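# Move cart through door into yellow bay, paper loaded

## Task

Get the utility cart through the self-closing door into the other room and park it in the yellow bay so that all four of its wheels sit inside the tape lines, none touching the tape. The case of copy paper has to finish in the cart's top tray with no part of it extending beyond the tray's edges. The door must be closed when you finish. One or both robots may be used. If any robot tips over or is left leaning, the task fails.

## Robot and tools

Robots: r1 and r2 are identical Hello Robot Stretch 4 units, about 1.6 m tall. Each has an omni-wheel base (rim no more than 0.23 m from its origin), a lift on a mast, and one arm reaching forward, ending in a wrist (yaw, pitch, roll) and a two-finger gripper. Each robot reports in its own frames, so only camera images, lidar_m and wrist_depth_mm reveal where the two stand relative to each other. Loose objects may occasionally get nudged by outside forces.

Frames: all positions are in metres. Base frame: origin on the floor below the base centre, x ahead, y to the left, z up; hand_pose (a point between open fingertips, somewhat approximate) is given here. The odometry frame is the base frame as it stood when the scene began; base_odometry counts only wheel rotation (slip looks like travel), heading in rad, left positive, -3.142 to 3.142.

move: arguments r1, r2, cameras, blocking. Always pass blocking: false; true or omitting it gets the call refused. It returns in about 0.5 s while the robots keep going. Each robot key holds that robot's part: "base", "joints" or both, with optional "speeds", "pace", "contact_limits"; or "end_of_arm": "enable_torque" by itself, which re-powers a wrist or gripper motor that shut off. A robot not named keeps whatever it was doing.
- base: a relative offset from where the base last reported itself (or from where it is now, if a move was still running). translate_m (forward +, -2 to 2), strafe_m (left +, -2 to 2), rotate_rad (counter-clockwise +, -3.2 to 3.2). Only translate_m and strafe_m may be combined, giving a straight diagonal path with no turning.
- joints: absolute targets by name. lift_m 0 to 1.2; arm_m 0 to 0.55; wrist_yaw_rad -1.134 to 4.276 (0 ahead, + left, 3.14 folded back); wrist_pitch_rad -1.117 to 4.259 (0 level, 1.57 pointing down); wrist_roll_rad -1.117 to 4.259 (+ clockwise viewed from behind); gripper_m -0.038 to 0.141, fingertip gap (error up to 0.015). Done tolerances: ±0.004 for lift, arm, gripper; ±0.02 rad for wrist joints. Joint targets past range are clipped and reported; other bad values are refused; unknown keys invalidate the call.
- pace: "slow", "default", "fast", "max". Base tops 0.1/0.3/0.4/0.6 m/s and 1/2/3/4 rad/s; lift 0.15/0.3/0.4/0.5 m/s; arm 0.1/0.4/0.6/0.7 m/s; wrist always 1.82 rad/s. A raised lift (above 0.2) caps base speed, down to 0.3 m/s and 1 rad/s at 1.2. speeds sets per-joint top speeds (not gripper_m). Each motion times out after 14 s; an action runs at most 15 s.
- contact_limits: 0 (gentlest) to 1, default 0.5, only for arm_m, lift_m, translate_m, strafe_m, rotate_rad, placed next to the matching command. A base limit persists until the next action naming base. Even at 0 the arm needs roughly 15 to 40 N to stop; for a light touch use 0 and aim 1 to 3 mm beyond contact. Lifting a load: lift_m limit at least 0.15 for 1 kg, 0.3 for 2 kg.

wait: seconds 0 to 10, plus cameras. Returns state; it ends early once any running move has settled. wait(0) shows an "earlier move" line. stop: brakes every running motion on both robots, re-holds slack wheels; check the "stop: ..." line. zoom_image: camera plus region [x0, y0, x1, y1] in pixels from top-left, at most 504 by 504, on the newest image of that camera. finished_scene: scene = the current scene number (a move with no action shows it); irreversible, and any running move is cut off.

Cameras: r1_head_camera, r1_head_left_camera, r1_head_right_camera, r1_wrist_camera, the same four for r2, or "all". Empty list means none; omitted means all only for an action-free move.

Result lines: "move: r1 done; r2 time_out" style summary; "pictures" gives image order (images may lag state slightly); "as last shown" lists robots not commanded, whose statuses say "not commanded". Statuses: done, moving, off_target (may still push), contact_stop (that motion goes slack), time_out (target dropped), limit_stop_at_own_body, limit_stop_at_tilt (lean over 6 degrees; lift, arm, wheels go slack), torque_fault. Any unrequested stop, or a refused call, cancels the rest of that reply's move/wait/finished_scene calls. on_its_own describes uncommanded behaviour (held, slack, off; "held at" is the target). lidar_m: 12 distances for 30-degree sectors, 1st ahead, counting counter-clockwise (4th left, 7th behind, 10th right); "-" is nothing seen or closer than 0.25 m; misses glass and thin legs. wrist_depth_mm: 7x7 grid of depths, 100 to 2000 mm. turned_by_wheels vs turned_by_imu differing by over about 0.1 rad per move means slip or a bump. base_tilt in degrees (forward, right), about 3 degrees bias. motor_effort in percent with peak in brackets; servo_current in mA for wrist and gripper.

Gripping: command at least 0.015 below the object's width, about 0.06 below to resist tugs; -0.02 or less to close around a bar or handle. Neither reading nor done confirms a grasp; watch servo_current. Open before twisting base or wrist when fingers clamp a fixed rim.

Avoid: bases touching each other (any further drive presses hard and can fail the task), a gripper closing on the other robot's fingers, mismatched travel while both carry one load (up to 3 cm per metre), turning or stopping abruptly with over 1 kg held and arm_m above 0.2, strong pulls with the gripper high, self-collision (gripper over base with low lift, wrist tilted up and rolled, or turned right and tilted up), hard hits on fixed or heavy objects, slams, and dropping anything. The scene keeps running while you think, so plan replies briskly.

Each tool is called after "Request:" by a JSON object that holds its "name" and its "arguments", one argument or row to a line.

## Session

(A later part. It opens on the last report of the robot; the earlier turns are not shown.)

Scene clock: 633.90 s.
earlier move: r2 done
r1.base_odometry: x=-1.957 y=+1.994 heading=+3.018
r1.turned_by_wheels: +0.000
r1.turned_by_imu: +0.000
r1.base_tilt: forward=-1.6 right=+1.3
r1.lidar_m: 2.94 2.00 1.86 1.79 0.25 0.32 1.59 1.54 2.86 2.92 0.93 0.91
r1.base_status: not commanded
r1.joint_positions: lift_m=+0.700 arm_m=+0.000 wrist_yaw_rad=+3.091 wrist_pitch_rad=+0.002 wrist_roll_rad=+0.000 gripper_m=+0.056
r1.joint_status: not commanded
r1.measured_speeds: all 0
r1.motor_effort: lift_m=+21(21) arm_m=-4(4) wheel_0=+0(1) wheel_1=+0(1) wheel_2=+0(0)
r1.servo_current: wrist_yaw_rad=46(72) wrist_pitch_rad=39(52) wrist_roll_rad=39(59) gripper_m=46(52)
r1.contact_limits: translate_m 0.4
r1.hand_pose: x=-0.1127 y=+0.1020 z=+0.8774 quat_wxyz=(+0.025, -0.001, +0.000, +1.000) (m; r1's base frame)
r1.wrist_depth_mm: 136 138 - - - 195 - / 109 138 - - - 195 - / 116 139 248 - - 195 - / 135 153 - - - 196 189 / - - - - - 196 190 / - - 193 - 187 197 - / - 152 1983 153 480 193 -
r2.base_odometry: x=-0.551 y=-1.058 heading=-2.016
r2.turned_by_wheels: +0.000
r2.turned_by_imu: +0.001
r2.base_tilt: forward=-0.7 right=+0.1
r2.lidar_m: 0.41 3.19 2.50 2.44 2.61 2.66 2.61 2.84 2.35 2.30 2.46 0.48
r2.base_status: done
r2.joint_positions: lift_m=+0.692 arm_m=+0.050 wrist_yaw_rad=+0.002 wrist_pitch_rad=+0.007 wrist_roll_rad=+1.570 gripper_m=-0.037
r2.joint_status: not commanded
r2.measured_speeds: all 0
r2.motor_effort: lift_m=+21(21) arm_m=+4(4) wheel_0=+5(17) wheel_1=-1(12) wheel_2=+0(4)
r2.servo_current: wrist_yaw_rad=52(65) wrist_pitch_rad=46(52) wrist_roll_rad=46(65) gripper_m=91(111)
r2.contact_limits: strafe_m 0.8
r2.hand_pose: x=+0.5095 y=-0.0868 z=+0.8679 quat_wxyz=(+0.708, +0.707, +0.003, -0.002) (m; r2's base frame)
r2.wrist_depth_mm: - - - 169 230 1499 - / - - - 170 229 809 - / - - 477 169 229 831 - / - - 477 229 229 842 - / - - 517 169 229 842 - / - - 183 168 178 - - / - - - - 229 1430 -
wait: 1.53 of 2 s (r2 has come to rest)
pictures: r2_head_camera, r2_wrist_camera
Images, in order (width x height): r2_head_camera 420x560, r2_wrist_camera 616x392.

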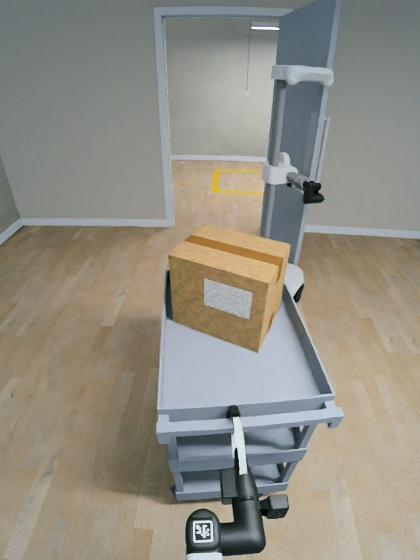

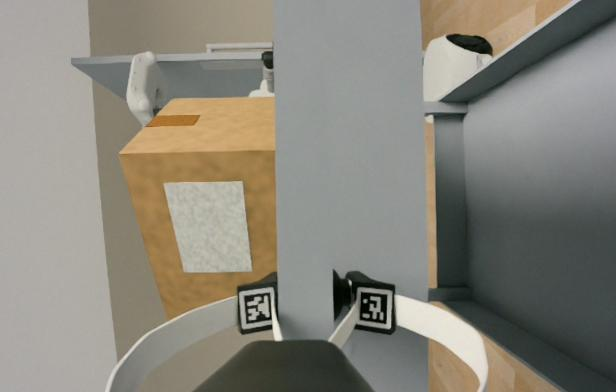

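Request:
{"name": "move", "arguments": {
  "blocking": false,
  "r2": {"joints":{"gripper_m":0.11}}
}}

Request:
{"name": "wait", "arguments": {
  "seconds": 1
}}

Request:
{"name": "move", "arguments": {
  "blocking": false,
  "r2": {"base":{"translate_m":-0.3}}
}}

Request:
{"name": "wait", "arguments": {
  "seconds": 2
}}

Request:
{"name": "move", "arguments": {
  "blocking": false,
  "r2": {"base":{"strafe_m":-0.27},"joints":{"wrist_yaw_rad":1.571,"wrist_roll_rad":0,"wrist_pitch_rad":0,"gripper_m":0.0,"arm_m":0.15,"lift_m":0.68}}
}}

Request:
{"name": "wait", "arguments": {
  "seconds": 2.5
}}

Request:
{"name": "move", "arguments": {
  "blocking": false,
  "r2": {"base":{"rotate_rad":0.14}}
}}

Request:
{"name": "wait", "arguments": {
  "seconds": 1,
  "cameras": ["r2_head_camera"]
}}

Scene clock: 653.13 s.
move: r2 moving
r1: as last shown
r1.base_tilt: forward=-1.6 right=+1.2
r1.lidar_m: 2.92 1.99 1.84 1.80 0.25 0.33 1.58 1.49 2.87 2.95 0.96 0.89
r1.motor_effort: lift_m=+21(21) arm_m=-4(4) wheel_0=+0(0) wheel_1=+0(0) wheel_2=+0(0)
r1.servo_current: wrist_yaw_rad=59(59) wrist_pitch_rad=33(46) wrist_roll_rad=39(65) gripper_m=39(46)
r1.contact_limits: translate_m 0.4
r1.wrist_depth_mm: 136 138 - - - 195 - / 109 138 - - - 195 - / 117 139 248 - - 195 - / 135 153 - - - 196 190 / - - - - - 196 191 / - - 193 - 188 196 - / - 152 1983 153 492 194 -
r2.base_odometry: x=-0.551 y=-1.058 heading=-2.016
r2.turned_by_wheels: +0.000
r2.turned_by_imu: +0.000
r2.base_tilt: forward=-0.7 right=+0.1
r2.lidar_m: 0.44 3.17 2.48 2.43 2.61 2.68 2.57 2.82 2.32 2.29 2.47 0.49
r2.base_status: not commanded
r2.joint_positions: lift_m=+0.692 arm_m=+0.050 wrist_yaw_rad=+0.002 wrist_pitch_rad=+0.007 wrist_roll_rad=+1.570 gripper_m=-0.012
r2.joint_status: gripper_m moving
r2.measured_speeds: translate_m=+0.000 strafe_m=+0.000 rotate_rad=+0.000 lift_m=+0.000 arm_m=+0.000 wrist_yaw_rad=-0.007 wrist_pitch_rad=+0.000 wrist_roll_rad=+0.000
r2.motor_effort: lift_m=+21(21) arm_m=+4(4) wheel_0=+5(5) wheel_1=-2(2) wheel_2=+0(0)
r2.servo_current: wrist_yaw_rad=46(52) wrist_pitch_rad=52(52) wrist_roll_rad=59(59) gripper_m=72(98)
r2.contact_limits: strafe_m 0.8
r2.hand_pose: x=+0.5094 y=-0.0869 z=+0.8679 quat_wxyz=(+0.708, +0.707, +0.003, -0.002) (m; r2's base frame)
r2.wrist_depth_mm: - - - 174 236 1499 - / - - - 174 235 820 - / - - 488 174 235 - - / - - 480 232 234 831 - / - - 521 173 233 831 - / - - 187 172 179 - - / - - - - 232 1661 488
pictures: none

Scene clock: 654.13 s.
earlier move: r2 moving
r1.base_odometry: x=-1.957 y=+1.994 heading=+3.018
r1.turned_by_wheels: +0.000
r1.turned_by_imu: +0.000
r1.base_tilt: forward=-1.6 right=+1.3
r1.lidar_m: 2.93 2.01 1.84 1.80 0.25 0.34 1.58 1.52 2.88 2.93 0.95 0.87
r1.base_status: not commanded
r1.joint_positions: lift_m=+0.700 arm_m=+0.000 wrist_yaw_rad=+3.091 wrist_pitch_rad=+0.002 wrist_roll_rad=+0.000 gripper_m=+0.056
r1.joint_status: not commanded
r1.measured_speeds: all 0
r1.motor_effort: lift_m=+21(21) arm_m=-3(4) wheel_0=+0(1) wheel_1=+0(0) wheel_2=+0(0)
r1.servo_current: wrist_yaw_rad=59(72) wrist_pitch_rad=46(52) wrist_roll_rad=39(65) gripper_m=33(46)
r1.contact_limits: translate_m 0.4
r1.hand_pose: x=-0.1127 y=+0.1020 z=+0.8774 quat_wxyz=(+0.025, -0.001, +0.000, +1.000) (m; r1's base frame)
r1.wrist_depth_mm: 136 138 - - - 196 - / 109 138 - - - 194 - / 116 139 250 - - 195 - / 135 154 - - - 195 190 / - - - - - 196 191 / - - 194 - 187 196 - / - 151 1983 153 488 195 -
r2.base_odometry: x=-0.551 y=-1.058 heading=-2.016
r2.turned_by_wheels: +0.000
r2.turned_by_imu: +0.000
r2.base_tilt: forward=-0.7 right=+0.0
r2.lidar_m: 0.44 3.17 2.48 2.44 2.63 2.69 2.61 2.81 2.33 2.30 2.48 0.46
r2.base_status: not commanded
r2.joint_positions: lift_m=+0.692 arm_m=+0.050 wrist_yaw_rad=+0.001 wrist_pitch_rad=+0.007 wrist_roll_rad=+1.570 gripper_m=+0.098
r2.joint_status: gripper_m moving
r2.measured_speeds: all 0
r2.motor_effort: lift_m=+21(21) arm_m=+4(4) wheel_0=+5(5) wheel_1=-2(2) wheel_2=+0(0)
r2.servo_current: wrist_yaw_rad=39(52) wrist_pitch_rad=46(52) wrist_roll_rad=46(59) gripper_m=78(124)
r2.contact_limits: strafe_m 0.8
r2.hand_pose: x=+0.5093 y=-0.0872 z=+0.8679 quat_wxyz=(+0.708, +0.707, +0.003, -0.002) (m; r2's base frame)
r2.wrist_depth_mm: - - - 186 247 1537 492 / - - - 186 246 1537 - / - - 504 186 247 831 - / - - 484 185 246 831 - / - - 535 184 245 854 - / - - 194 183 189 - - / - - - - - 1397 496
wait: 1.00 s; no rest
pictures: none

Scene clock: 654.63 s.
earlier move: r2 moving
move: r2 moving
r1: as last shown
r1.base_tilt: forward=-1.6 right=+1.2
r1.lidar_m: 2.92 2.00 1.85 1.80 0.25 0.35 1.55 1.54 2.88 2.95 0.89 0.86
r1.motor_effort: lift_m=+21(21) arm_m=-4(4) wheel_0=+0(1) wheel_1=+0(0) wheel_2=+0(0)
r1.servo_current: wrist_yaw_rad=39(59) wrist_pitch_rad=46(52) wrist_roll_rad=39(65) gripper_m=39(46)
r1.contact_limits: translate_m 0.4
r1.wrist_depth_mm: 136 138 - - - 195 - / 109 139 - - - 195 - / 116 139 250 - - 195 - / 135 154 - - - 196 190 / - - - - - 196 191 / - - 193 - 187 197 - / - 152 1921 153 484 195 -
r2.base_odometry: x=-0.537 y=-1.030 heading=-2.016
r2.turned_by_wheels: +0.000
r2.turned_by_imu: +0.000
r2.base_tilt: forward=-0.7 right=+0.1
r2.lidar_m: 0.46 3.16 2.49 2.46 2.63 2.64 2.58 2.78 2.33 2.29 2.49 0.52
r2.base_status: translate_m moving
r2.joint_positions: lift_m=+0.692 arm_m=+0.050 wrist_yaw_rad=+0.001 wrist_pitch_rad=+0.003 wrist_roll_rad=+1.570 gripper_m=+0.110
r2.joint_status: gripper_m moving
r2.measured_speeds: translate_m=-0.122 strafe_m=+0.001 rotate_rad=-0.002 lift_m=+0.000 arm_m=+0.000 wrist_yaw_rad=+0.000 wrist_pitch_rad=+0.000 wrist_roll_rad=+0.000
r2.motor_effort: lift_m=+17(21) arm_m=+3(4) wheel_0=-7(11) wheel_1=-7(9) wheel_2=+12(12)
r2.servo_current: wrist_yaw_rad=39(65) wrist_pitch_rad=46(59) wrist_roll_rad=52(52) gripper_m=59(91)
r2.hand_pose: x=+0.5093 y=-0.0872 z=+0.8693 quat_wxyz=(+0.708, +0.707, +0.001, -0.001) (m; r2's base frame)
r2.wrist_depth_mm: - - - 208 267 1576 508 / - - - 208 267 1499 - / - - 521 207 268 854 - / - - 517 208 267 866 - / - - 559 207 266 866 - / - - 198 206 193 - - / - - - - 265 1618 517
pictures: none

Scene clock: 656.60 s.
earlier move: r2 done
r1.base_odometry: x=-1.957 y=+1.994 heading=+3.018
r1.turned_by_wheels: +0.000
r1.turned_by_imu: +0.000
r1.base_tilt: forward=-1.6 right=+1.2
r1.lidar_m: 2.90 2.00 1.87 1.82 0.25 0.34 1.55 1.53 2.87 2.91 0.93 0.87
r1.base_status: not commanded
r1.joint_positions: lift_m=+0.700 arm_m=+0.000 wrist_yaw_rad=+3.091 wrist_pitch_rad=+0.002 wrist_roll_rad=+0.000 gripper_m=+0.056
r1.joint_status: not commanded
r1.measured_speeds: all 0
r1.motor_effort: lift_m=+21(21) arm_m=-4(4) wheel_0=+0(1) wheel_1=+0(0) wheel_2=+0(0)
r1.servo_current: wrist_yaw_rad=46(72) wrist_pitch_rad=46(52) wrist_roll_rad=65(72) gripper_m=39(52)
r1.contact_limits: translate_m 0.4
r1.hand_pose: x=-0.1127 y=+0.1020 z=+0.8774 quat_wxyz=(+0.025, -0.001, +0.000, +1.000) (m; r1's base frame)
r1.wrist_depth_mm: 136 138 - - - 195 - / 109 138 - - - 193 - / 116 139 248 - - 195 - / 135 153 - - - 195 190 / - - - - - 196 190 / - - 193 - 187 196 - / - 152 1921 154 488 195 -
r2.base_odometry: x=-0.422 y=-0.787 heading=-2.016
r2.turned_by_wheels: +0.000
r2.turned_by_imu: +0.000
r2.base_tilt: forward=-0.7 right=+0.1
r2.lidar_m: 0.74 3.22 2.52 2.46 2.65 2.36 2.31 2.49 2.31 2.25 2.47 0.82
r2.base_status: done
r2.joint_positions: lift_m=+0.692 arm_m=+0.050 wrist_yaw_rad=+0.001 wrist_pitch_rad=+0.003 wrist_roll_rad=+1.570 gripper_m=+0.110
r2.joint_status: all done
r2.measured_speeds: all 0
r2.motor_effort: lift_m=+17(21) arm_m=+4(4) wheel_0=-3(11) wheel_1=-4(9) wheel_2=+2(14)
r2.servo_current: wrist_yaw_rad=46(65) wrist_pitch_rad=39(59) wrist_roll_rad=52(59) gripper_m=52(91)
r2.hand_pose: x=+0.5093 y=-0.0872 z=+0.8693 quat_wxyz=(+0.708, +0.707, +0.001, -0.001) (m; r2's base frame)
r2.wrist_depth_mm: - - - - - 1708 1118 / - - - 549 - 676 544 / - - - 544 1160 - 544 / - - 798 539 1138 - 539 / - - 854 544 1138 - 539 / - - 195 530 191 535 535 / - - - - - 1618 1118
wait: 1.97 of 2 s (r2 has come to rest)
pictures: none

Scene clock: 657.10 s.
move: r2 moving
r1: as last shown
r1.base_tilt: forward=-1.6 right=+1.3
r1.lidar_m: 2.95 1.99 1.85 1.80 0.25 0.33 1.57 1.50 2.86 2.92 0.92 0.89
r1.motor_effort: lift_m=+21(21) arm_m=-4(4) wheel_0=+0(0) wheel_1=+0(0) wheel_2=+0(0)
r1.servo_current: wrist_yaw_rad=52(59) wrist_pitch_rad=39(46) wrist_roll_rad=46(65) gripper_m=39(46)
r1.contact_limits: translate_m 0.4
r1.wrist_depth_mm: 136 138 - - - 195 - / 109 138 - - - 195 - / 116 139 249 - - 195 - / 135 153 - - - 196 189 / - - - - - 195 191 / - - 193 - 188 196 - / - 152 1921 153 492 195 -
r2.base_odometry: x=-0.454 y=-0.772 heading=-2.016
r2.turned_by_wheels: +0.000
r2.turned_by_imu: +0.000
r2.base_tilt: forward=-0.6 right=+0.1
r2.lidar_m: 0.72 3.26 2.56 2.49 2.71 2.38 2.33 2.49 2.26 2.23 2.41 0.81
r2.base_status: strafe_m moving
r2.joint_positions: lift_m=+0.680 arm_m=+0.101 wrist_yaw_rad=+0.564 wrist_pitch_rad=+0.003 wrist_roll_rad=+0.982 gripper_m=+0.094
r2.joint_status: lift_m moving; arm_m moving; wrist_yaw_rad moving; wrist_pitch_rad moving; wrist_roll_rad moving; gripper_m moving
r2.measured_speeds: translate_m=+0.000 strafe_m=-0.140 rotate_rad=-0.001 lift_m=+0.000 arm_m=+0.195 wrist_yaw_rad=+1.737 wrist_pitch_rad=+0.000 wrist_roll_rad=-1.820
r2.motor_effort: lift_m=+16(17) arm_m=+6(10) wheel_0=+9(12) wheel_1=-11(12) wheel_2=-1(2)
r2.servo_current: wrist_yaw_rad=78(111) wrist_pitch_rad=46(65) wrist_roll_rad=72(111) gripper_m=111(111)
r2.hand_pose: x=+0.5619 y=+0.0802 z=+0.8576 quat_wxyz=(+0.847, +0.452, +0.132, +0.245) (m; r2's base frame)
r2.wrist_depth_mm: - - - 691 615 377 - / - - - - 407 917 - / - - - - 430 991 - / - - - - 480 - - / - - - - - 488 452 / - - 196 - 196 1366 488 / - - - - 1708 1336 1025
pictures: none

Scene clock: 658.83 s.
earlier move: r2 done
r1.base_odometry: x=-1.957 y=+1.994 heading=+3.018
r1.turned_by_wheels: +0.000
r1.turned_by_imu: +0.000
r1.base_tilt: forward=-1.6 right=+1.3
r1.lidar_m: 2.92 2.00 1.84 1.82 0.25 0.31 1.59 1.52 2.87 2.95 0.93 0.88
r1.base_status: not commanded
r1.joint_positions: lift_m=+0.700 arm_m=+0.000 wrist_yaw_rad=+3.091 wrist_pitch_rad=+0.002 wrist_roll_rad=+0.000 gripper_m=+0.056
r1.joint_status: not commanded
r1.measured_speeds: all 0
r1.motor_effort: lift_m=+21(21) arm_m=-4(4) wheel_0=+0(1) wheel_1=+0(0) wheel_2=+0(0)
r1.servo_current: wrist_yaw_rad=52(78) wrist_pitch_rad=39(46) wrist_roll_rad=39(65) gripper_m=46(46)
r1.contact_limits: translate_m 0.4
r1.hand_pose: x=-0.1127 y=+0.1020 z=+0.8774 quat_wxyz=(+0.025, -0.001, +0.000, +1.000) (m; r1's base frame)
r1.wrist_depth_mm: 136 138 - - - 195 - / 109 138 - - - 195 - / 116 139 249 - - 195 - / 135 153 - - - 196 189 / - - - - - 196 190 / - - 194 - 187 196 - / - 152 1983 153 492 193 -
r2.base_odometry: x=-0.665 y=-0.671 heading=-2.016
r2.turned_by_wheels: +0.000
r2.turned_by_imu: +0.001
r2.base_tilt: forward=-0.6 right=+0.1
r2.lidar_m: 0.75 0.79 2.79 2.73 2.98 2.39 2.34 2.52 2.02 2.00 2.14 3.21
r2.base_status: done
r2.joint_positions: lift_m=+0.680 arm_m=+0.150 wrist_yaw_rad=+1.568 wrist_pitch_rad=+0.003 wrist_roll_rad=+0.002 gripper_m=+0.001
r2.joint_status: all done
r2.measured_speeds: all 0
r2.motor_effort: lift_m=+15(17) arm_m=+7(11) wheel_0=+1(14) wheel_1=-2(12) wheel_2=+0(2)
r2.servo_current: wrist_yaw_rad=52(111) wrist_pitch_rad=39(72) wrist_roll_rad=46(111) gripper_m=65(156)
r2.hand_pose: x=+0.4089 y=+0.2881 z=+0.8575 quat_wxyz=(+0.708, +0.000, +0.002, +0.706) (m; r2's base frame)
r2.wrist_depth_mm: - - - - - - - / - - - - - - - / - - - - - - - / - - - - - - - / - - - - - - - / - - 188 193 182 - - / 1863 1708 1661 - - 1708 1756
wait: 1.73 of 2.5 s (r2 has come to rest)
pictures: none

Scene clock: 659.33 s.
move: r2 moving
r1: as last shown
r1.lidar_m: 2.93 1.98 1.84 1.79 0.25 0.34 1.57 1.55 2.88 2.94 0.93 0.89
r1.servo_current: wrist_yaw_rad=65(65) wrist_pitch_rad=39(52) wrist_roll_rad=33(65) gripper_m=46(46)
r1.contact_limits: translate_m 0.4
r1.wrist_depth_mm: 136 138 - - - 195 - / 109 138 - - - 195 - / 116 139 250 - - 195 - / 136 154 - - - 195 190 / - - - - - 195 191 / - - 194 - 188 196 - / - 152 1983 153 484 194 -
r2.base_odometry: x=-0.665 y=-0.671 heading=-1.878
r2.turned_by_wheels: +0.138
r2.turned_by_imu: +0.135
r2.base_tilt: forward=-0.7 right=+0.1
r2.lidar_m: 0.75 0.82 2.77 2.71 2.76 2.34 2.35 2.36 2.00 2.01 2.31 2.10
r2.base_status: rotate_rad moving
r2.joint_positions: lift_m=+0.680 arm_m=+0.150 wrist_yaw_rad=+1.568 wrist_pitch_rad=+0.003 wrist_roll_rad=+0.002 gripper_m=+0.001
r2.joint_status: not commanded
r2.measured_speeds: translate_m=+0.000 strafe_m=+0.000 rotate_rad=+0.083 lift_m=+0.000 arm_m=+0.000 wrist_yaw_rad=+0.000 wrist_pitch_rad=+0.000 wrist_roll_rad=+0.000
r2.motor_effort: lift_m=+15(15) arm_m=+7(7) wheel_0=-3(8) wheel_1=-3(9) wheel_2=-4(10)
r2.servo_current: wrist_yaw_rad=46(52) wrist_pitch_rad=46(52) wrist_roll_rad=52(59) gripper_m=65(72)
r2.hand_pose: x=+0.4088 y=+0.2882 z=+0.8575 quat_wxyz=(+0.708, +0.000, +0.002, +0.706) (m; r2's base frame)
r2.wrist_depth_mm: - - - - - - - / - - - - - - - / - - - - - - - / - - - - - - - / - - - - - - - / - - 189 193 182 - - / 1921 1708 1618 - - 1756 1808
pictures: none

Scene clock: 659.67 s.
earlier move: r2 done
r1.base_odometry: x=-1.957 y=+1.994 heading=+3.018
r1.turned_by_wheels: +0.000
r1.turned_by_imu: +0.000
r1.base_tilt: forward=-1.6 right=+1.3
r1.lidar_m: 2.93 1.99 1.85 1.81 0.25 0.32 1.54 1.53 2.87 2.94 0.96 0.87
r1.base_status: not commanded
r1.joint_positions: lift_m=+0.700 arm_m=+0.000 wrist_yaw_rad=+3.091 wrist_pitch_rad=+0.002 wrist_roll_rad=+0.000 gripper_m=+0.056
r1.joint_status: not commanded
r1.measured_speeds: all 0
r1.motor_effort: lift_m=+21(21) arm_m=-4(4) wheel_0=+0(1) wheel_1=+0(0) wheel_2=+0(0)
r1.servo_current: wrist_yaw_rad=46(65) wrist_pitch_rad=39(52) wrist_roll_rad=52(65) gripper_m=46(52)
r1.contact_limits: translate_m 0.4
r1.hand_pose: x=-0.1127 y=+0.1020 z=+0.8774 quat_wxyz=(+0.025, -0.001, +0.000, +1.000) (m; r1's base frame)
r1.wrist_depth_mm: 136 138 - - - 195 - / 109 138 - - - 194 - / 116 139 249 - - 196 - / 135 153 - - - 195 190 / - - - - - 196 191 / - - 193 - 188 196 - / - 152 1983 153 488 195 -
r2.base_odometry: x=-0.665 y=-0.671 heading=-1.877
r2.turned_by_wheels: +0.001
r2.turned_by_imu: +0.001
r2.base_tilt: forward=-0.7 right=+0.1
r2.lidar_m: 0.74 0.84 2.76 2.73 2.75 2.34 2.31 2.36 2.01 1.99 2.28 2.10
r2.base_status: done
r2.joint_positions: lift_m=+0.680 arm_m=+0.150 wrist_yaw_rad=+1.568 wrist_pitch_rad=+0.003 wrist_roll_rad=+0.002 gripper_m=+0.001
r2.joint_status: not commanded
r2.measured_speeds: all 0
r2.motor_effort: lift_m=+15(15) arm_m=+7(7) wheel_0=-3(8) wheel_1=-3(9) wheel_2=-5(10)
r2.servo_current: wrist_yaw_rad=46(52) wrist_pitch_rad=46(52) wrist_roll_rad=52(59) gripper_m=65(72)
r2.hand_pose: x=+0.4088 y=+0.2882 z=+0.8575 quat_wxyz=(+0.708, +0.000, +0.002, +0.706) (m; r2's base frame)
r2.wrist_depth_mm: - - - - - - - / - - - - - - - / - - - - - - - / - - - - - - - / - - - - - - - / - - 189 193 182 - - / 1921 1808 1661 - - 1756 1808
wait: 0.33 of 1 s (r2 has come to rest)
pictures: r2_head_camera
Images, in order (width x height): r2_head_camera 420x560.

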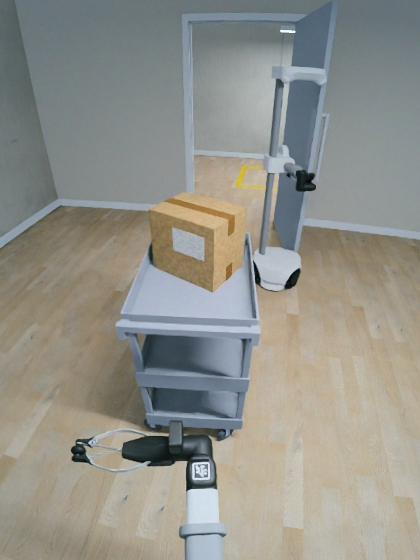

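Request:
{"name": "move", "arguments": {
  "blocking": false,
  "r2": {"base":{"rotate_rad":-0.05}}
}}

Request:
{"name": "wait", "arguments": {
  "seconds": 1
}}

Request:
{"name": "move", "arguments": {
  "blocking": false,
  "r2": {"base":{"translate_m":0.8},"pace":"slow","contact_limits":{"translate_m":0.6}}
}}

Request:
{"name": "wait", "arguments": {
  "seconds": 5,
  "cameras": ["r2_head_camera"]
}}

Request:
{"name": "wait", "arguments": {
  "seconds": 3.6,
  "cameras": ["r2_head_camera","r1_head_left_camera"]
}}

Scene clock: 675.33 s.
move: r2 moving
r1: as last shown
r1.lidar_m: 2.94 1.97 1.84 1.81 0.25 0.34 1.55 1.51 2.87 2.95 0.94 0.89
r1.servo_current: wrist_yaw_rad=52(72) wrist_pitch_rad=39(46) wrist_roll_rad=52(59) gripper_m=39(46)
r1.contact_limits: translate_m 0.4
r1.wrist_depth_mm: 136 138 - - - 195 - / 109 138 - - - 195 - / 116 139 248 - - 195 - / 135 153 - - - 195 190 / - - - - - 195 190 / - - 193 - 187 196 - / - 151 1921 154 492 195 -
r2.base_odometry: x=-0.665 y=-0.671 heading=-1.926
r2.turned_by_wheels: -0.049
r2.turned_by_imu: -0.047
r2.base_tilt: forward=-0.7 right=+0.0
r2.lidar_m: 0.75 0.81 2.76 2.72 2.87 2.36 2.34 2.42 2.00 1.98 2.23 2.13
r2.base_status: rotate_rad moving
r2.joint_positions: lift_m=+0.680 arm_m=+0.150 wrist_yaw_rad=+1.569 wrist_pitch_rad=+0.003 wrist_roll_rad=+0.002 gripper_m=+0.001
r2.joint_status: not commanded
r2.measured_speeds: all 0
r2.motor_effort: lift_m=+15(15) arm_m=+7(7) wheel_0=+0(7) wheel_1=+4(6) wheel_2=+3(7)
r2.servo_current: wrist_yaw_rad=46(46) wrist_pitch_rad=39(46) wrist_roll_rad=46(52) gripper_m=65(72)
r2.hand_pose: x=+0.4088 y=+0.2882 z=+0.8575 quat_wxyz=(+0.708, +0.000, +0.002, +0.706) (m; r2's base frame)
r2.wrist_depth_mm: - - - - - - - / - - - - - - - / - - - - - - - / - - - - - - - / - - - - - - - / - - 189 194 182 - - / 1921 1708 1576 - - 1756 1808
pictures: none

Scene clock: 675.43 s.
earlier move: r2 done
r1.base_odometry: x=-1.957 y=+1.994 heading=+3.018
r1.turned_by_wheels: +0.000
r1.turned_by_imu: +0.000
r1.base_tilt: forward=-1.6 right=+1.2
r1.lidar_m: 2.92 1.96 1.85 1.80 0.25 0.33 1.58 1.52 2.88 2.94 0.92 0.89
r1.base_status: not commanded
r1.joint_positions: lift_m=+0.700 arm_m=+0.000 wrist_yaw_rad=+3.091 wrist_pitch_rad=+0.002 wrist_roll_rad=+0.000 gripper_m=+0.056
r1.joint_status: not commanded
r1.measured_speeds: all 0
r1.motor_effort: lift_m=+21(21) arm_m=-4(4) wheel_0=+0(1) wheel_1=+0(0) wheel_2=+0(0)
r1.servo_current: wrist_yaw_rad=52(72) wrist_pitch_rad=46(46) wrist_roll_rad=39(59) gripper_m=46(46)
r1.contact_limits: translate_m 0.4
r1.hand_pose: x=-0.1127 y=+0.1020 z=+0.8774 quat_wxyz=(+0.025, -0.001, +0.000, +1.000) (m; r1's base frame)
r1.wrist_depth_mm: 136 138 - - - 195 - / 109 138 - - - 195 - / 116 139 249 - - 196 - / 135 153 - - - 195 190 / - - - - - 196 191 / - - 194 - 188 196 - / - 152 1983 153 484 194 -
r2.base_odometry: x=-0.665 y=-0.671 heading=-1.926
r2.turned_by_wheels: +0.000
r2.turned_by_imu: +0.000
r2.base_tilt: forward=-0.7 right=+0.1
r2.lidar_m: 0.75 0.80 2.78 2.73 2.84 2.35 2.33 2.43 2.01 1.97 2.23 2.12
r2.base_status: done
r2.joint_positions: lift_m=+0.680 arm_m=+0.150 wrist_yaw_rad=+1.569 wrist_pitch_rad=+0.003 wrist_roll_rad=+0.002 gripper_m=+0.001
r2.joint_status: not commanded
r2.measured_speeds: all 0
r2.motor_effort: lift_m=+15(15) arm_m=+7(7) wheel_0=+3(7) wheel_1=+3(6) wheel_2=+4(7)
r2.servo_current: wrist_yaw_rad=33(46) wrist_pitch_rad=46(46) wrist_roll_rad=59(59) gripper_m=72(72)
r2.hand_pose: x=+0.4088 y=+0.2882 z=+0.8575 quat_wxyz=(+0.708, +0.000, +0.002, +0.706) (m; r2's base frame)
r2.wrist_depth_mm: - - - - - - - / - - - - - - - / - - - - - - - / - - - - - - - / - - - - - - - / - - 189 193 182 - - / 1921 1708 1618 - - 1808 1756
wait: 0.10 of 1 s (r2 has come to rest)
pictures: none

Scene clock: 675.93 s.
move: r2 moving
r1: as last shown
r1.base_tilt: forward=-1.6 right=+1.3
r1.lidar_m: 2.92 1.98 1.85 1.80 0.25 0.33 1.55 1.50 2.85 2.94 0.93 0.87
r1.servo_current: wrist_yaw_rad=52(59) wrist_pitch_rad=39(52) wrist_roll_rad=39(52) gripper_m=46(46)
r1.contact_limits: translate_m 0.4
r1.wrist_depth_mm: 136 138 - - - 195 - / 109 138 - - - 195 - / 116 139 249 - - 196 - / 135 153 - - - 196 190 / - - - - - 195 191 / - - 194 - 187 196 - / - 152 1921 153 484 194 -
r2.base_odometry: x=-0.669 y=-0.682 heading=-1.926
r2.turned_by_wheels: +0.000
r2.turned_by_imu: +0.000
r2.base_tilt: forward=-0.7 right=+0.0
r2.lidar_m: 0.74 0.80 2.77 2.72 2.87 2.37 2.33 2.40 2.00 1.98 2.24 2.11
r2.base_status: translate_m moving
r2.joint_positions: lift_m=+0.680 arm_m=+0.150 wrist_yaw_rad=+1.569 wrist_pitch_rad=+0.003 wrist_roll_rad=+0.002 gripper_m=+0.001
r2.joint_status: not commanded
r2.measured_speeds: translate_m=+0.048 strafe_m=+0.000 rotate_rad=+0.001 lift_m=+0.000 arm_m=+0.000 wrist_yaw_rad=+0.000 wrist_pitch_rad=+0.000 wrist_roll_rad=+0.000
r2.motor_effort: lift_m=+15(15) arm_m=+7(7) wheel_0=+7(10) wheel_1=+4(6) wheel_2=-8(9)
r2.servo_current: wrist_yaw_rad=52(52) wrist_pitch_rad=39(46) wrist_roll_rad=46(52) gripper_m=59(65)
r2.contact_limits: translate_m 0.6
r2.hand_pose: x=+0.4088 y=+0.2882 z=+0.8575 quat_wxyz=(+0.708, +0.000, +0.002, +0.706) (m; r2's base frame)
r2.wrist_depth_mm: - - - - - - - / - - - - - - - / - - - - - - - / - - - - - - - / - - - - - - - / - - 189 194 182 - - / 1983 1661 1576 - - 1756 1756
pictures: none

Scene clock: 680.93 s.
earlier move: r2 moving
r1.base_odometry: x=-1.957 y=+1.994 heading=+3.018
r1.turned_by_wheels: +0.000
r1.turned_by_imu: +0.000
r1.base_tilt: forward=-1.6 right=+1.3
r1.lidar_m: 2.91 2.00 1.84 1.80 0.25 0.35 1.56 1.52 2.89 2.95 0.74 0.72
r1.base_status: not commanded
r1.joint_positions: lift_m=+0.700 arm_m=+0.000 wrist_yaw_rad=+3.091 wrist_pitch_rad=+0.002 wrist_roll_rad=+0.000 gripper_m=+0.056
r1.joint_status: not commanded
r1.measured_speeds: all 0
r1.motor_effort: lift_m=+21(21) arm_m=-4(4) wheel_0=+0(1) wheel_1=+0(0) wheel_2=+0(0)
r1.servo_current: wrist_yaw_rad=39(78) wrist_pitch_rad=39(52) wrist_roll_rad=59(65) gripper_m=39(46)
r1.contact_limits: translate_m 0.4
r1.hand_pose: x=-0.1127 y=+0.1020 z=+0.8774 quat_wxyz=(+0.025, -0.001, +0.000, +1.000) (m; r1's base frame)
r1.wrist_depth_mm: 136 138 - - - 195 - / 109 139 - - - 194 - / 116 138 250 - - 195 - / 135 154 - - - 195 190 / - - - - - 195 191 / - - 193 - 187 196 - / - 152 1921 153 492 194 -
r2.base_odometry: x=-0.839 y=-1.139 heading=-1.926
r2.turned_by_wheels: +0.000
r2.turned_by_imu: +0.001
r2.base_tilt: forward=-0.8 right=+0.1
r2.lidar_m: 0.44 0.49 2.65 2.65 2.97 2.84 2.83 2.54 2.09 2.08 2.34 0.44
r2.base_status: translate_m moving
r2.joint_positions: lift_m=+0.680 arm_m=+0.150 wrist_yaw_rad=+1.574 wrist_pitch_rad=+0.003 wrist_roll_rad=+0.002 gripper_m=+0.001
r2.joint_status: not commanded
r2.measured_speeds: translate_m=+0.100 strafe_m=+0.000 rotate_rad=-0.005 lift_m=+0.000 arm_m=+0.000 wrist_yaw_rad=-0.001 wrist_pitch_rad=+0.000 wrist_roll_rad=+0.000
r2.motor_effort: lift_m=+15(15) arm_m=+7(7) wheel_0=+5(14) wheel_1=+6(11) wheel_2=-10(12)
r2.servo_current: wrist_yaw_rad=46(65) wrist_pitch_rad=39(46) wrist_roll_rad=46(65) gripper_m=65(72)
r2.contact_limits: translate_m 0.6
r2.hand_pose: x=+0.4072 y=+0.2887 z=+0.8575 quat_wxyz=(+0.706, +0.000, +0.002, +0.708) (m; r2's base frame)
r2.wrist_depth_mm: - - - - - - - / - - - - - - - / - - - - - - - / - - - - - - - / - - - - - - - / - - 187 193 164 143 - / 1921 1708 - - 182 104 -
wait: 5.00 s; no rest
pictures: r2_head_camera
Images, in order (width x height): r2_head_camera 420x560.

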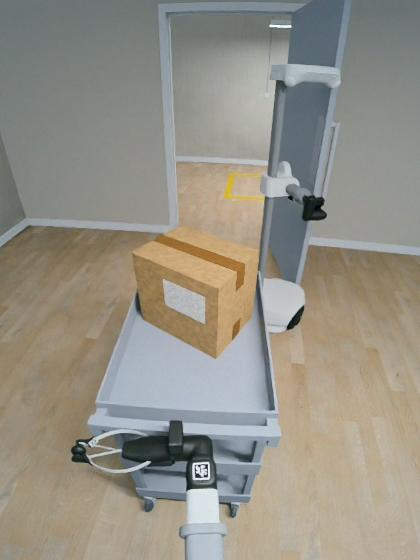

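Scene clock: 684.53 s.
earlier move: r2 moving
r1.base_odometry: x=-1.957 y=+1.994 heading=+3.018
r1.turned_by_wheels: +0.000
r1.turned_by_imu: +0.000
r1.base_tilt: forward=-1.6 right=+1.2
r1.lidar_m: 2.93 2.01 1.86 1.81 0.25 0.32 1.54 1.52 2.87 0.67 0.44 0.44
r1.base_status: not commanded
r1.joint_positions: lift_m=+0.700 arm_m=+0.000 wrist_yaw_rad=+3.091 wrist_pitch_rad=+0.002 wrist_roll_rad=+0.000 gripper_m=+0.056
r1.joint_status: not commanded
r1.measured_speeds: all 0
r1.motor_effort: lift_m=+21(21) arm_m=-4(4) wheel_0=+0(1) wheel_1=+0(0) wheel_2=+0(0)
r1.servo_current: wrist_yaw_rad=59(78) wrist_pitch_rad=52(52) wrist_roll_rad=46(65) gripper_m=46(52)
r1.contact_limits: translate_m 0.4
r1.hand_pose: x=-0.1127 y=+0.1020 z=+0.8774 quat_wxyz=(+0.025, -0.001, +0.000, +1.000) (m; r1's base frame)
r1.wrist_depth_mm: 136 138 - - - 195 - / 109 138 - - - 194 - / 116 139 249 - - 195 - / 135 153 - - - 196 189 / - - - - - 196 191 / - - 194 - 188 195 - / - 152 1983 154 484 194 -
r2.base_odometry: x=-0.943 y=-1.421 heading=-1.926
r2.turned_by_wheels: +0.000
r2.turned_by_imu: +0.001
r2.base_tilt: forward=-0.6 right=+0.1
r2.lidar_m: 0.41 0.54 2.61 2.60 2.91 3.14 3.13 2.59 2.17 2.16 2.42 0.41
r2.base_status: translate_m moving
r2.joint_positions: lift_m=+0.680 arm_m=+0.150 wrist_yaw_rad=+1.573 wrist_pitch_rad=+0.003 wrist_roll_rad=+0.002 gripper_m=+0.001
r2.joint_status: not commanded
r2.measured_speeds: all 0
r2.motor_effort: lift_m=+15(15) arm_m=+7(7) wheel_0=+3(14) wheel_1=+3(11) wheel_2=-7(12)
r2.servo_current: wrist_yaw_rad=52(65) wrist_pitch_rad=39(52) wrist_roll_rad=52(65) gripper_m=65(72)
r2.contact_limits: translate_m 0.6
r2.hand_pose: x=+0.4076 y=+0.2885 z=+0.8575 quat_wxyz=(+0.706, +0.000, +0.002, +0.708) (m; r2's base frame)
r2.wrist_depth_mm: - - - - - - - / - - - - - - - / - - - - - - - / - - - - - - - / - - - - - - - / - - 189 193 182 - - / 1983 1708 1661 - - 1618 -
wait: 3.60 s; no rest
pictures: r1_head_left_camera, r2_head_camera
Images, in order (width x height): r1_head_left_camera 420x672, r2_head_camera 420x560.

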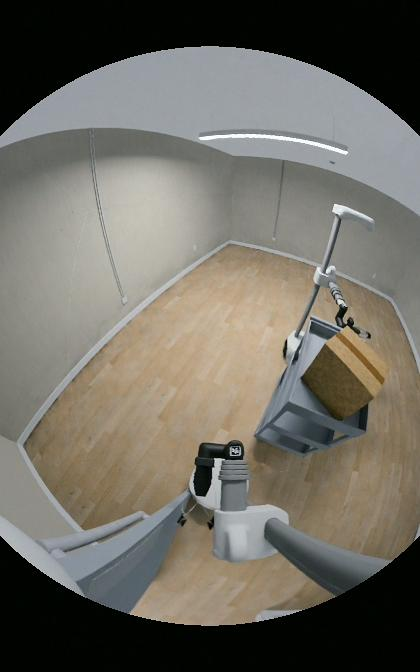

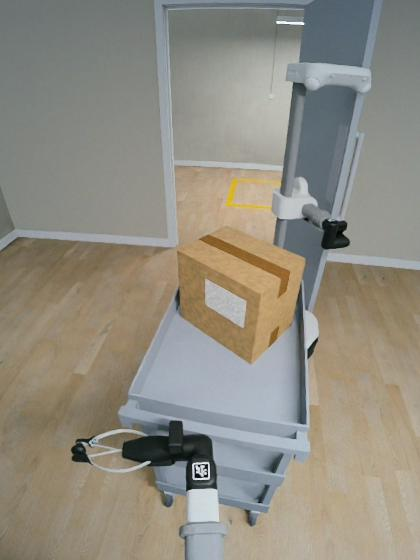

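Request:
{"name": "move", "arguments": {
  "blocking": false,
  "r2": {"base":{"translate_m":-0.1,"strafe_m":-0.22}}
}}

Request:
{"name": "wait", "arguments": {
  "seconds": 1.8
}}

Request:
{"name": "move", "arguments": {
  "blocking": false,
  "r2": {"base":{"rotate_rad":0.14}}
}}

Request:
{"name": "wait", "arguments": {
  "seconds": 1
}}

Request:
{"name": "move", "arguments": {
  "blocking": false,
  "r2": {"base":{"translate_m":0.3},"pace":"slow","contact_limits":{"translate_m":0.6}}
}}

Request:
{"name": "wait", "arguments": {
  "seconds": 3.5,
  "cameras": ["r2_head_camera","r1_head_left_camera"]
}}

Scene clock: 696.47 s.
earlier move: r2 done
move: r2 moving
r1: as last shown
r1.base_tilt: forward=-1.6 right=+1.3
r1.lidar_m: 2.94 1.99 1.86 1.78 0.25 0.32 1.56 1.54 2.87 0.65 0.46 0.42
r1.servo_current: wrist_yaw_rad=46(59) wrist_pitch_rad=39(52) wrist_roll_rad=52(59) gripper_m=46(46)
r1.contact_limits: translate_m 0.4
r1.wrist_depth_mm: 136 138 - - - 195 - / 109 138 - - - 194 - / 116 139 248 - - 195 - / 135 153 - - - 195 190 / - - - - - 196 191 / - - 195 - 187 196 - / - 152 1921 153 488 194 -
r2.base_odometry: x=-0.966 y=-1.399 heading=-1.926
r2.turned_by_wheels: +0.001
r2.turned_by_imu: +0.001
r2.base_tilt: forward=-0.7 right=+0.1
r2.lidar_m: 0.45 0.51 2.65 2.62 2.94 3.09 3.10 2.60 2.13 2.11 2.39 0.42
r2.base_status: translate_m moving; strafe_m moving
r2.joint_positions: lift_m=+0.680 arm_m=+0.150 wrist_yaw_rad=+1.573 wrist_pitch_rad=+0.003 wrist_roll_rad=+0.002 gripper_m=+0.001
r2.joint_status: not commanded
r2.measured_speeds: translate_m=-0.051 strafe_m=-0.111 rotate_rad=+0.000 lift_m=+0.000 arm_m=+0.000 wrist_yaw_rad=+0.000 wrist_pitch_rad=+0.000 wrist_roll_rad=+0.000
r2.motor_effort: lift_m=+15(15) arm_m=+7(7) wheel_0=+5(11) wheel_1=-11(11) wheel_2=+10(10)
r2.servo_current: wrist_yaw_rad=33(59) wrist_pitch_rad=46(46) wrist_roll_rad=52(59) gripper_m=65(72)
r2.hand_pose: x=+0.4076 y=+0.2885 z=+0.8575 quat_wxyz=(+0.706, +0.000, +0.002, +0.708) (m; r2's base frame)
r2.wrist_depth_mm: - - - - - - - / - - - - - - - / - - - - - - - / - - - - - - - / - - - - - - - / - - 188 193 182 - - / 1863 1708 1618 - - 1618 -
pictures: none

Scene clock: 698.23 s.
earlier move: r2 done
r1.base_odometry: x=-1.957 y=+1.994 heading=+3.018
r1.turned_by_wheels: +0.000
r1.turned_by_imu: +0.000
r1.base_tilt: forward=-1.6 right=+1.3
r1.lidar_m: 2.92 2.01 1.85 1.81 0.25 0.33 1.58 1.51 2.87 0.65 0.42 0.43
r1.base_status: not commanded
r1.joint_positions: lift_m=+0.700 arm_m=+0.000 wrist_yaw_rad=+3.091 wrist_pitch_rad=+0.002 wrist_roll_rad=+0.000 gripper_m=+0.056
r1.joint_status: not commanded
r1.measured_speeds: all 0
r1.motor_effort: lift_m=+21(21) arm_m=-3(4) wheel_0=+0(1) wheel_1=+0(0) wheel_2=+0(0)
r1.servo_current: wrist_yaw_rad=52(59) wrist_pitch_rad=39(52) wrist_roll_rad=46(65) gripper_m=39(46)
r1.contact_limits: translate_m 0.4
r1.hand_pose: x=-0.1127 y=+0.1020 z=+0.8774 quat_wxyz=(+0.025, -0.001, +0.000, +1.000) (m; r1's base frame)
r1.wrist_depth_mm: 136 137 - - - 196 - / 109 138 - - - 194 - / 116 139 249 - - 195 - / 135 153 - - - 195 189 / - - - - - 195 191 / - - 193 - 188 196 - / - 152 - 153 484 195 -
r2.base_odometry: x=-1.115 y=-1.251 heading=-1.926
r2.turned_by_wheels: +0.000
r2.turned_by_imu: +0.000
r2.base_tilt: forward=-0.6 right=+0.1
r2.lidar_m: 0.49 0.56 2.84 2.81 3.18 3.08 3.07 2.32 1.93 1.88 2.14 1.41
r2.base_status: done
r2.joint_positions: lift_m=+0.680 arm_m=+0.150 wrist_yaw_rad=+1.573 wrist_pitch_rad=+0.003 wrist_roll_rad=+0.002 gripper_m=+0.001
r2.joint_status: not commanded
r2.measured_speeds: all 0
r2.motor_effort: lift_m=+15(15) arm_m=+7(7) wheel_0=+3(11) wheel_1=-3(12) wheel_2=+4(10)
r2.servo_current: wrist_yaw_rad=46(59) wrist_pitch_rad=46(46) wrist_roll_rad=39(59) gripper_m=65(72)
r2.hand_pose: x=+0.4076 y=+0.2885 z=+0.8575 quat_wxyz=(+0.706, +0.000, +0.002, +0.708) (m; r2's base frame)
r2.wrist_depth_mm: - - - - - - - / - - - - - - - / - - - - - - - / - - - - - - - / - - - - - - 247 / - - 189 193 182 - - / - 1661 1661 - - 1756 1808
wait: 1.77 of 1.8 s (r2 has come to rest)
pictures: none

Scene clock: 698.73 s.
move: r2 moving
r1: as last shown
r1.lidar_m: 2.93 2.02 1.85 1.83 0.25 0.34 1.57 1.53 2.87 0.65 0.45 0.41
r1.motor_effort: lift_m=+21(21) arm_m=-4(4) wheel_0=+0(1) wheel_1=+0(0) wheel_2=+0(0)
r1.servo_current: wrist_yaw_rad=52(59) wrist_pitch_rad=46(46) wrist_roll_rad=46(65) gripper_m=39(46)
r1.contact_limits: translate_m 0.4
r1.wrist_depth_mm: 136 138 - - - 195 - / 109 138 - - - 195 - / 116 139 249 - - 195 - / 135 153 - - - 195 190 / - - - - - 196 191 / - - 194 - 188 196 - / - 152 1921 154 488 193 -
r2.base_odometry: x=-1.115 y=-1.251 heading=-1.787
r2.turned_by_wheels: +0.139
r2.turned_by_imu: +0.135
r2.base_tilt: forward=-0.7 right=+0.0
r2.lidar_m: 0.45 0.60 2.82 2.86 3.43 3.06 3.09 2.17 1.91 1.92 2.33 0.75
r2.base_status: rotate_rad moving
r2.joint_positions: lift_m=+0.680 arm_m=+0.150 wrist_yaw_rad=+1.573 wrist_pitch_rad=+0.003 wrist_roll_rad=+0.002 gripper_m=+0.001
r2.joint_status: not commanded
r2.measured_speeds: translate_m=+0.000 strafe_m=+0.000 rotate_rad=+0.083 lift_m=+0.000 arm_m=+0.000 wrist_yaw_rad=+0.000 wrist_pitch_rad=+0.000 wrist_roll_rad=+0.000
r2.motor_effort: lift_m=+15(15) arm_m=+7(7) wheel_0=-3(7) wheel_1=-3(9) wheel_2=-3(10)
r2.servo_current: wrist_yaw_rad=46(59) wrist_pitch_rad=46(46) wrist_roll_rad=52(59) gripper_m=65(65)
r2.hand_pose: x=+0.4076 y=+0.2885 z=+0.8575 quat_wxyz=(+0.706, +0.000, +0.002, +0.708) (m; r2's base frame)
r2.wrist_depth_mm: - - - - - - - / - - - - - - - / - - - - - - - / - - - - - - - / - - - - - - - / - - 188 193 182 - - / 1983 1756 1576 - - 1756 1756
pictures: none

Scene clock: 699.07 s.
earlier move: r2 done
r1.base_odometry: x=-1.957 y=+1.994 heading=+3.018
r1.turned_by_wheels: +0.000
r1.turned_by_imu: +0.000
r1.base_tilt: forward=-1.6 right=+1.3
r1.lidar_m: 2.92 1.99 1.86 1.81 0.25 0.33 1.56 1.54 2.87 0.64 0.43 0.42
r1.base_status: not commanded
r1.joint_positions: lift_m=+0.700 arm_m=+0.000 wrist_yaw_rad=+3.091 wrist_pitch_rad=+0.002 wrist_roll_rad=+0.000 gripper_m=+0.056
r1.joint_status: not commanded
r1.measured_speeds: all 0
r1.motor_effort: lift_m=+21(21) arm_m=-4(4) wheel_0=+0(1) wheel_1=+0(0) wheel_2=+0(0)
r1.servo_current: wrist_yaw_rad=46(72) wrist_pitch_rad=39(46) wrist_roll_rad=46(65) gripper_m=39(46)
r1.contact_limits: translate_m 0.4
r1.hand_pose: x=-0.1127 y=+0.1020 z=+0.8774 quat_wxyz=(+0.025, -0.001, +0.000, +1.000) (m; r1's base frame)
r1.wrist_depth_mm: 136 138 - - - 195 - / 109 138 - - - 194 - / 116 138 249 - - 196 - / 135 153 - - - 196 190 / - - - - - 196 191 / - - 194 - 188 196 - / - 152 1863 153 480 194 -
r2.base_odometry: x=-1.115 y=-1.251 heading=-1.786
r2.turned_by_wheels: +0.001
r2.turned_by_imu: +0.001
r2.base_tilt: forward=-0.7 right=+0.1
r2.lidar_m: 0.48 0.59 2.85 2.84 3.44 3.07 3.09 2.16 1.91 1.91 2.32 0.74
r2.base_status: done
r2.joint_positions: lift_m=+0.680 arm_m=+0.150 wrist_yaw_rad=+1.573 wrist_pitch_rad=+0.003 wrist_roll_rad=+0.002 gripper_m=+0.001
r2.joint_status: not commanded
r2.measured_speeds: all 0
r2.motor_effort: lift_m=+15(15) arm_m=+7(7) wheel_0=-3(7) wheel_1=-2(9) wheel_2=-3(10)
r2.servo_current: wrist_yaw_rad=52(59) wrist_pitch_rad=39(46) wrist_roll_rad=39(59) gripper_m=65(72)
r2.hand_pose: x=+0.4076 y=+0.2885 z=+0.8575 quat_wxyz=(+0.706, +0.000, +0.002, +0.708) (m; r2's base frame)
r2.wrist_depth_mm: - - - - - - - / - - - - - - - / - - - - - - - / - - - - - - - / - - - - - - - / - - 189 193 182 - - / 1921 1708 1576 - - 1708 1756
wait: 0.33 of 1 s (r2 has come to rest)
pictures: none

Scene clock: 699.57 s.
move: r2 moving
r1: as last shown
r1.base_tilt: forward=-1.5 right=+1.3
r1.lidar_m: 2.95 2.00 1.85 1.78 0.25 0.35 1.57 1.53 2.88 0.65 0.44 0.42
r1.motor_effort: lift_m=+21(21) arm_m=-3(4) wheel_0=+0(0) wheel_1=+0(0) wheel_2=+0(0)
r1.servo_current: wrist_yaw_rad=52(52) wrist_pitch_rad=46(46) wrist_roll_rad=59(59) gripper_m=39(46)
r1.contact_limits: translate_m 0.4
r1.wrist_depth_mm: 136 138 - - - 195 - / 109 138 - - - 195 - / 116 139 250 - - 195 - / 135 153 - - - 195 190 / - - - - - 196 191 / - - 194 - 187 196 - / - 152 1921 153 488 193 -
r2.base_odometry: x=-1.118 y=-1.262 heading=-1.786
r2.turned_by_wheels: +0.000
r2.turned_by_imu: +0.000
r2.base_tilt: forward=-0.7 right=+0.1
r2.lidar_m: 0.45 0.58 2.81 2.85 3.44 3.07 3.10 2.17 1.93 1.94 2.35 0.72
r2.base_status: translate_m moving
r2.joint_positions: lift_m=+0.680 arm_m=+0.150 wrist_yaw_rad=+1.573 wrist_pitch_rad=+0.003 wrist_roll_rad=+0.002 gripper_m=+0.001
r2.joint_status: not commanded
r2.measured_speeds: translate_m=+0.049 strafe_m=+0.000 rotate_rad=+0.002 lift_m=+0.000 arm_m=+0.000 wrist_yaw_rad=+0.000 wrist_pitch_rad=+0.000 wrist_roll_rad=+0.000
r2.motor_effort: lift_m=+15(15) arm_m=+7(7) wheel_0=+8(9) wheel_1=+7(7) wheel_2=-9(11)
r2.servo_current: wrist_yaw_rad=59(59) wrist_pitch_rad=46(46) wrist_roll_rad=46(52) gripper_m=65(72)
r2.contact_limits: translate_m 0.6
r2.hand_pose: x=+0.4076 y=+0.2885 z=+0.8575 quat_wxyz=(+0.706, +0.000, +0.002, +0.708) (m; r2's base frame)
r2.wrist_depth_mm: - - - - - - - / - - - - - - - / - - - - - - - / - - - - - - - / - - - - - - - / - - 189 193 182 - - / 1983 1708 1618 - - 1808 1756
pictures: none

Scene clock: 703.07 s.
earlier move: r2 moving
r1.base_odometry: x=-1.957 y=+1.994 heading=+3.018
r1.turned_by_wheels: +0.000
r1.turned_by_imu: +0.000
r1.base_tilt: forward=-1.6 right=+1.3
r1.lidar_m: 2.93 1.99 1.85 1.81 0.25 0.34 1.55 1.52 2.89 0.29 0.25 0.25
r1.base_status: not commanded
r1.joint_positions: lift_m=+0.700 arm_m=+0.000 wrist_yaw_rad=+3.091 wrist_pitch_rad=+0.002 wrist_roll_rad=+0.000 gripper_m=+0.056
r1.joint_status: not commanded
r1.measured_speeds: all 0
r1.motor_effort: lift_m=+21(21) arm_m=-4(4) wheel_0=+0(1) wheel_1=+0(1) wheel_2=+0(0)
r1.servo_current: wrist_yaw_rad=59(72) wrist_pitch_rad=39(52) wrist_roll_rad=46(65) gripper_m=46(46)
r1.contact_limits: translate_m 0.4
r1.hand_pose: x=-0.1127 y=+0.1020 z=+0.8774 quat_wxyz=(+0.025, -0.001, +0.000, +1.000) (m; r1's base frame)
r1.wrist_depth_mm: 136 138 - - - 195 - / 109 138 - - - 195 - / 116 139 248 - - 195 - / 135 153 - - - 195 190 / - - - - - 196 190 / - - 194 - 188 196 - / - 152 1921 153 488 195 -
r2.base_odometry: x=-1.179 y=-1.543 heading=-1.786
r2.turned_by_wheels: +0.000
r2.turned_by_imu: +0.002
r2.base_tilt: forward=-0.7 right=+0.1
r2.lidar_m: 0.46 0.55 2.72 2.75 3.29 3.36 3.36 2.27 1.99 2.01 2.45 0.38
r2.base_status: translate_m moving
r2.joint_positions: lift_m=+0.680 arm_m=+0.150 wrist_yaw_rad=+1.572 wrist_pitch_rad=+0.003 wrist_roll_rad=+0.002 gripper_m=+0.001
r2.joint_status: not commanded
r2.measured_speeds: translate_m=+0.001 strafe_m=+0.000 rotate_rad=+0.000 lift_m=+0.000 arm_m=+0.000 wrist_yaw_rad=+0.000 wrist_pitch_rad=+0.000 wrist_roll_rad=+0.000
r2.motor_effort: lift_m=+15(15) arm_m=+7(9) wheel_0=+3(10) wheel_1=+4(9) wheel_2=-4(17)
r2.servo_current: wrist_yaw_rad=39(65) wrist_pitch_rad=39(46) wrist_roll_rad=39(59) gripper_m=65(72)
r2.contact_limits: translate_m 0.6
r2.hand_pose: x=+0.4077 y=+0.2885 z=+0.8575 quat_wxyz=(+0.707, +0.000, +0.002, +0.708) (m; r2's base frame)
r2.wrist_depth_mm: - - - - - - - / - - - - - - - / - - - - - - - / - - - - - - - / - - - - - - - / - - 189 193 182 - - / 1983 1708 1576 - - 1756 1808
wait: 3.50 s; no rest
pictures: r1_head_left_camera, r2_head_camera
Images, in order (width x height): r1_head_left_camera 420x672, r2_head_camera 420x560.

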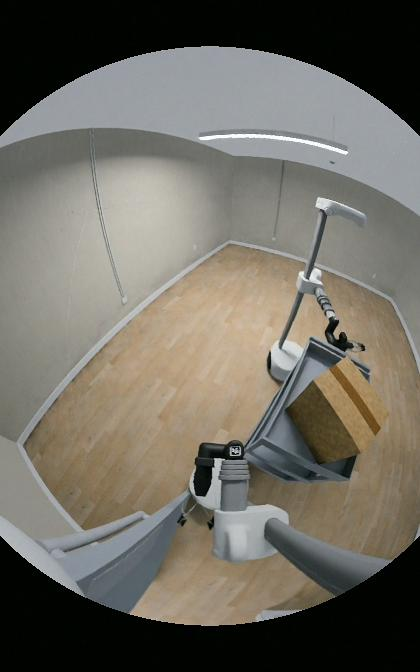

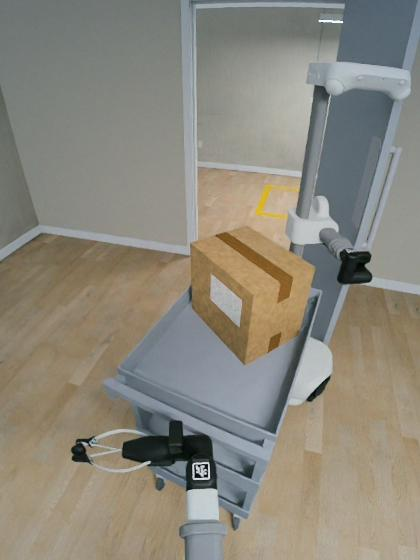

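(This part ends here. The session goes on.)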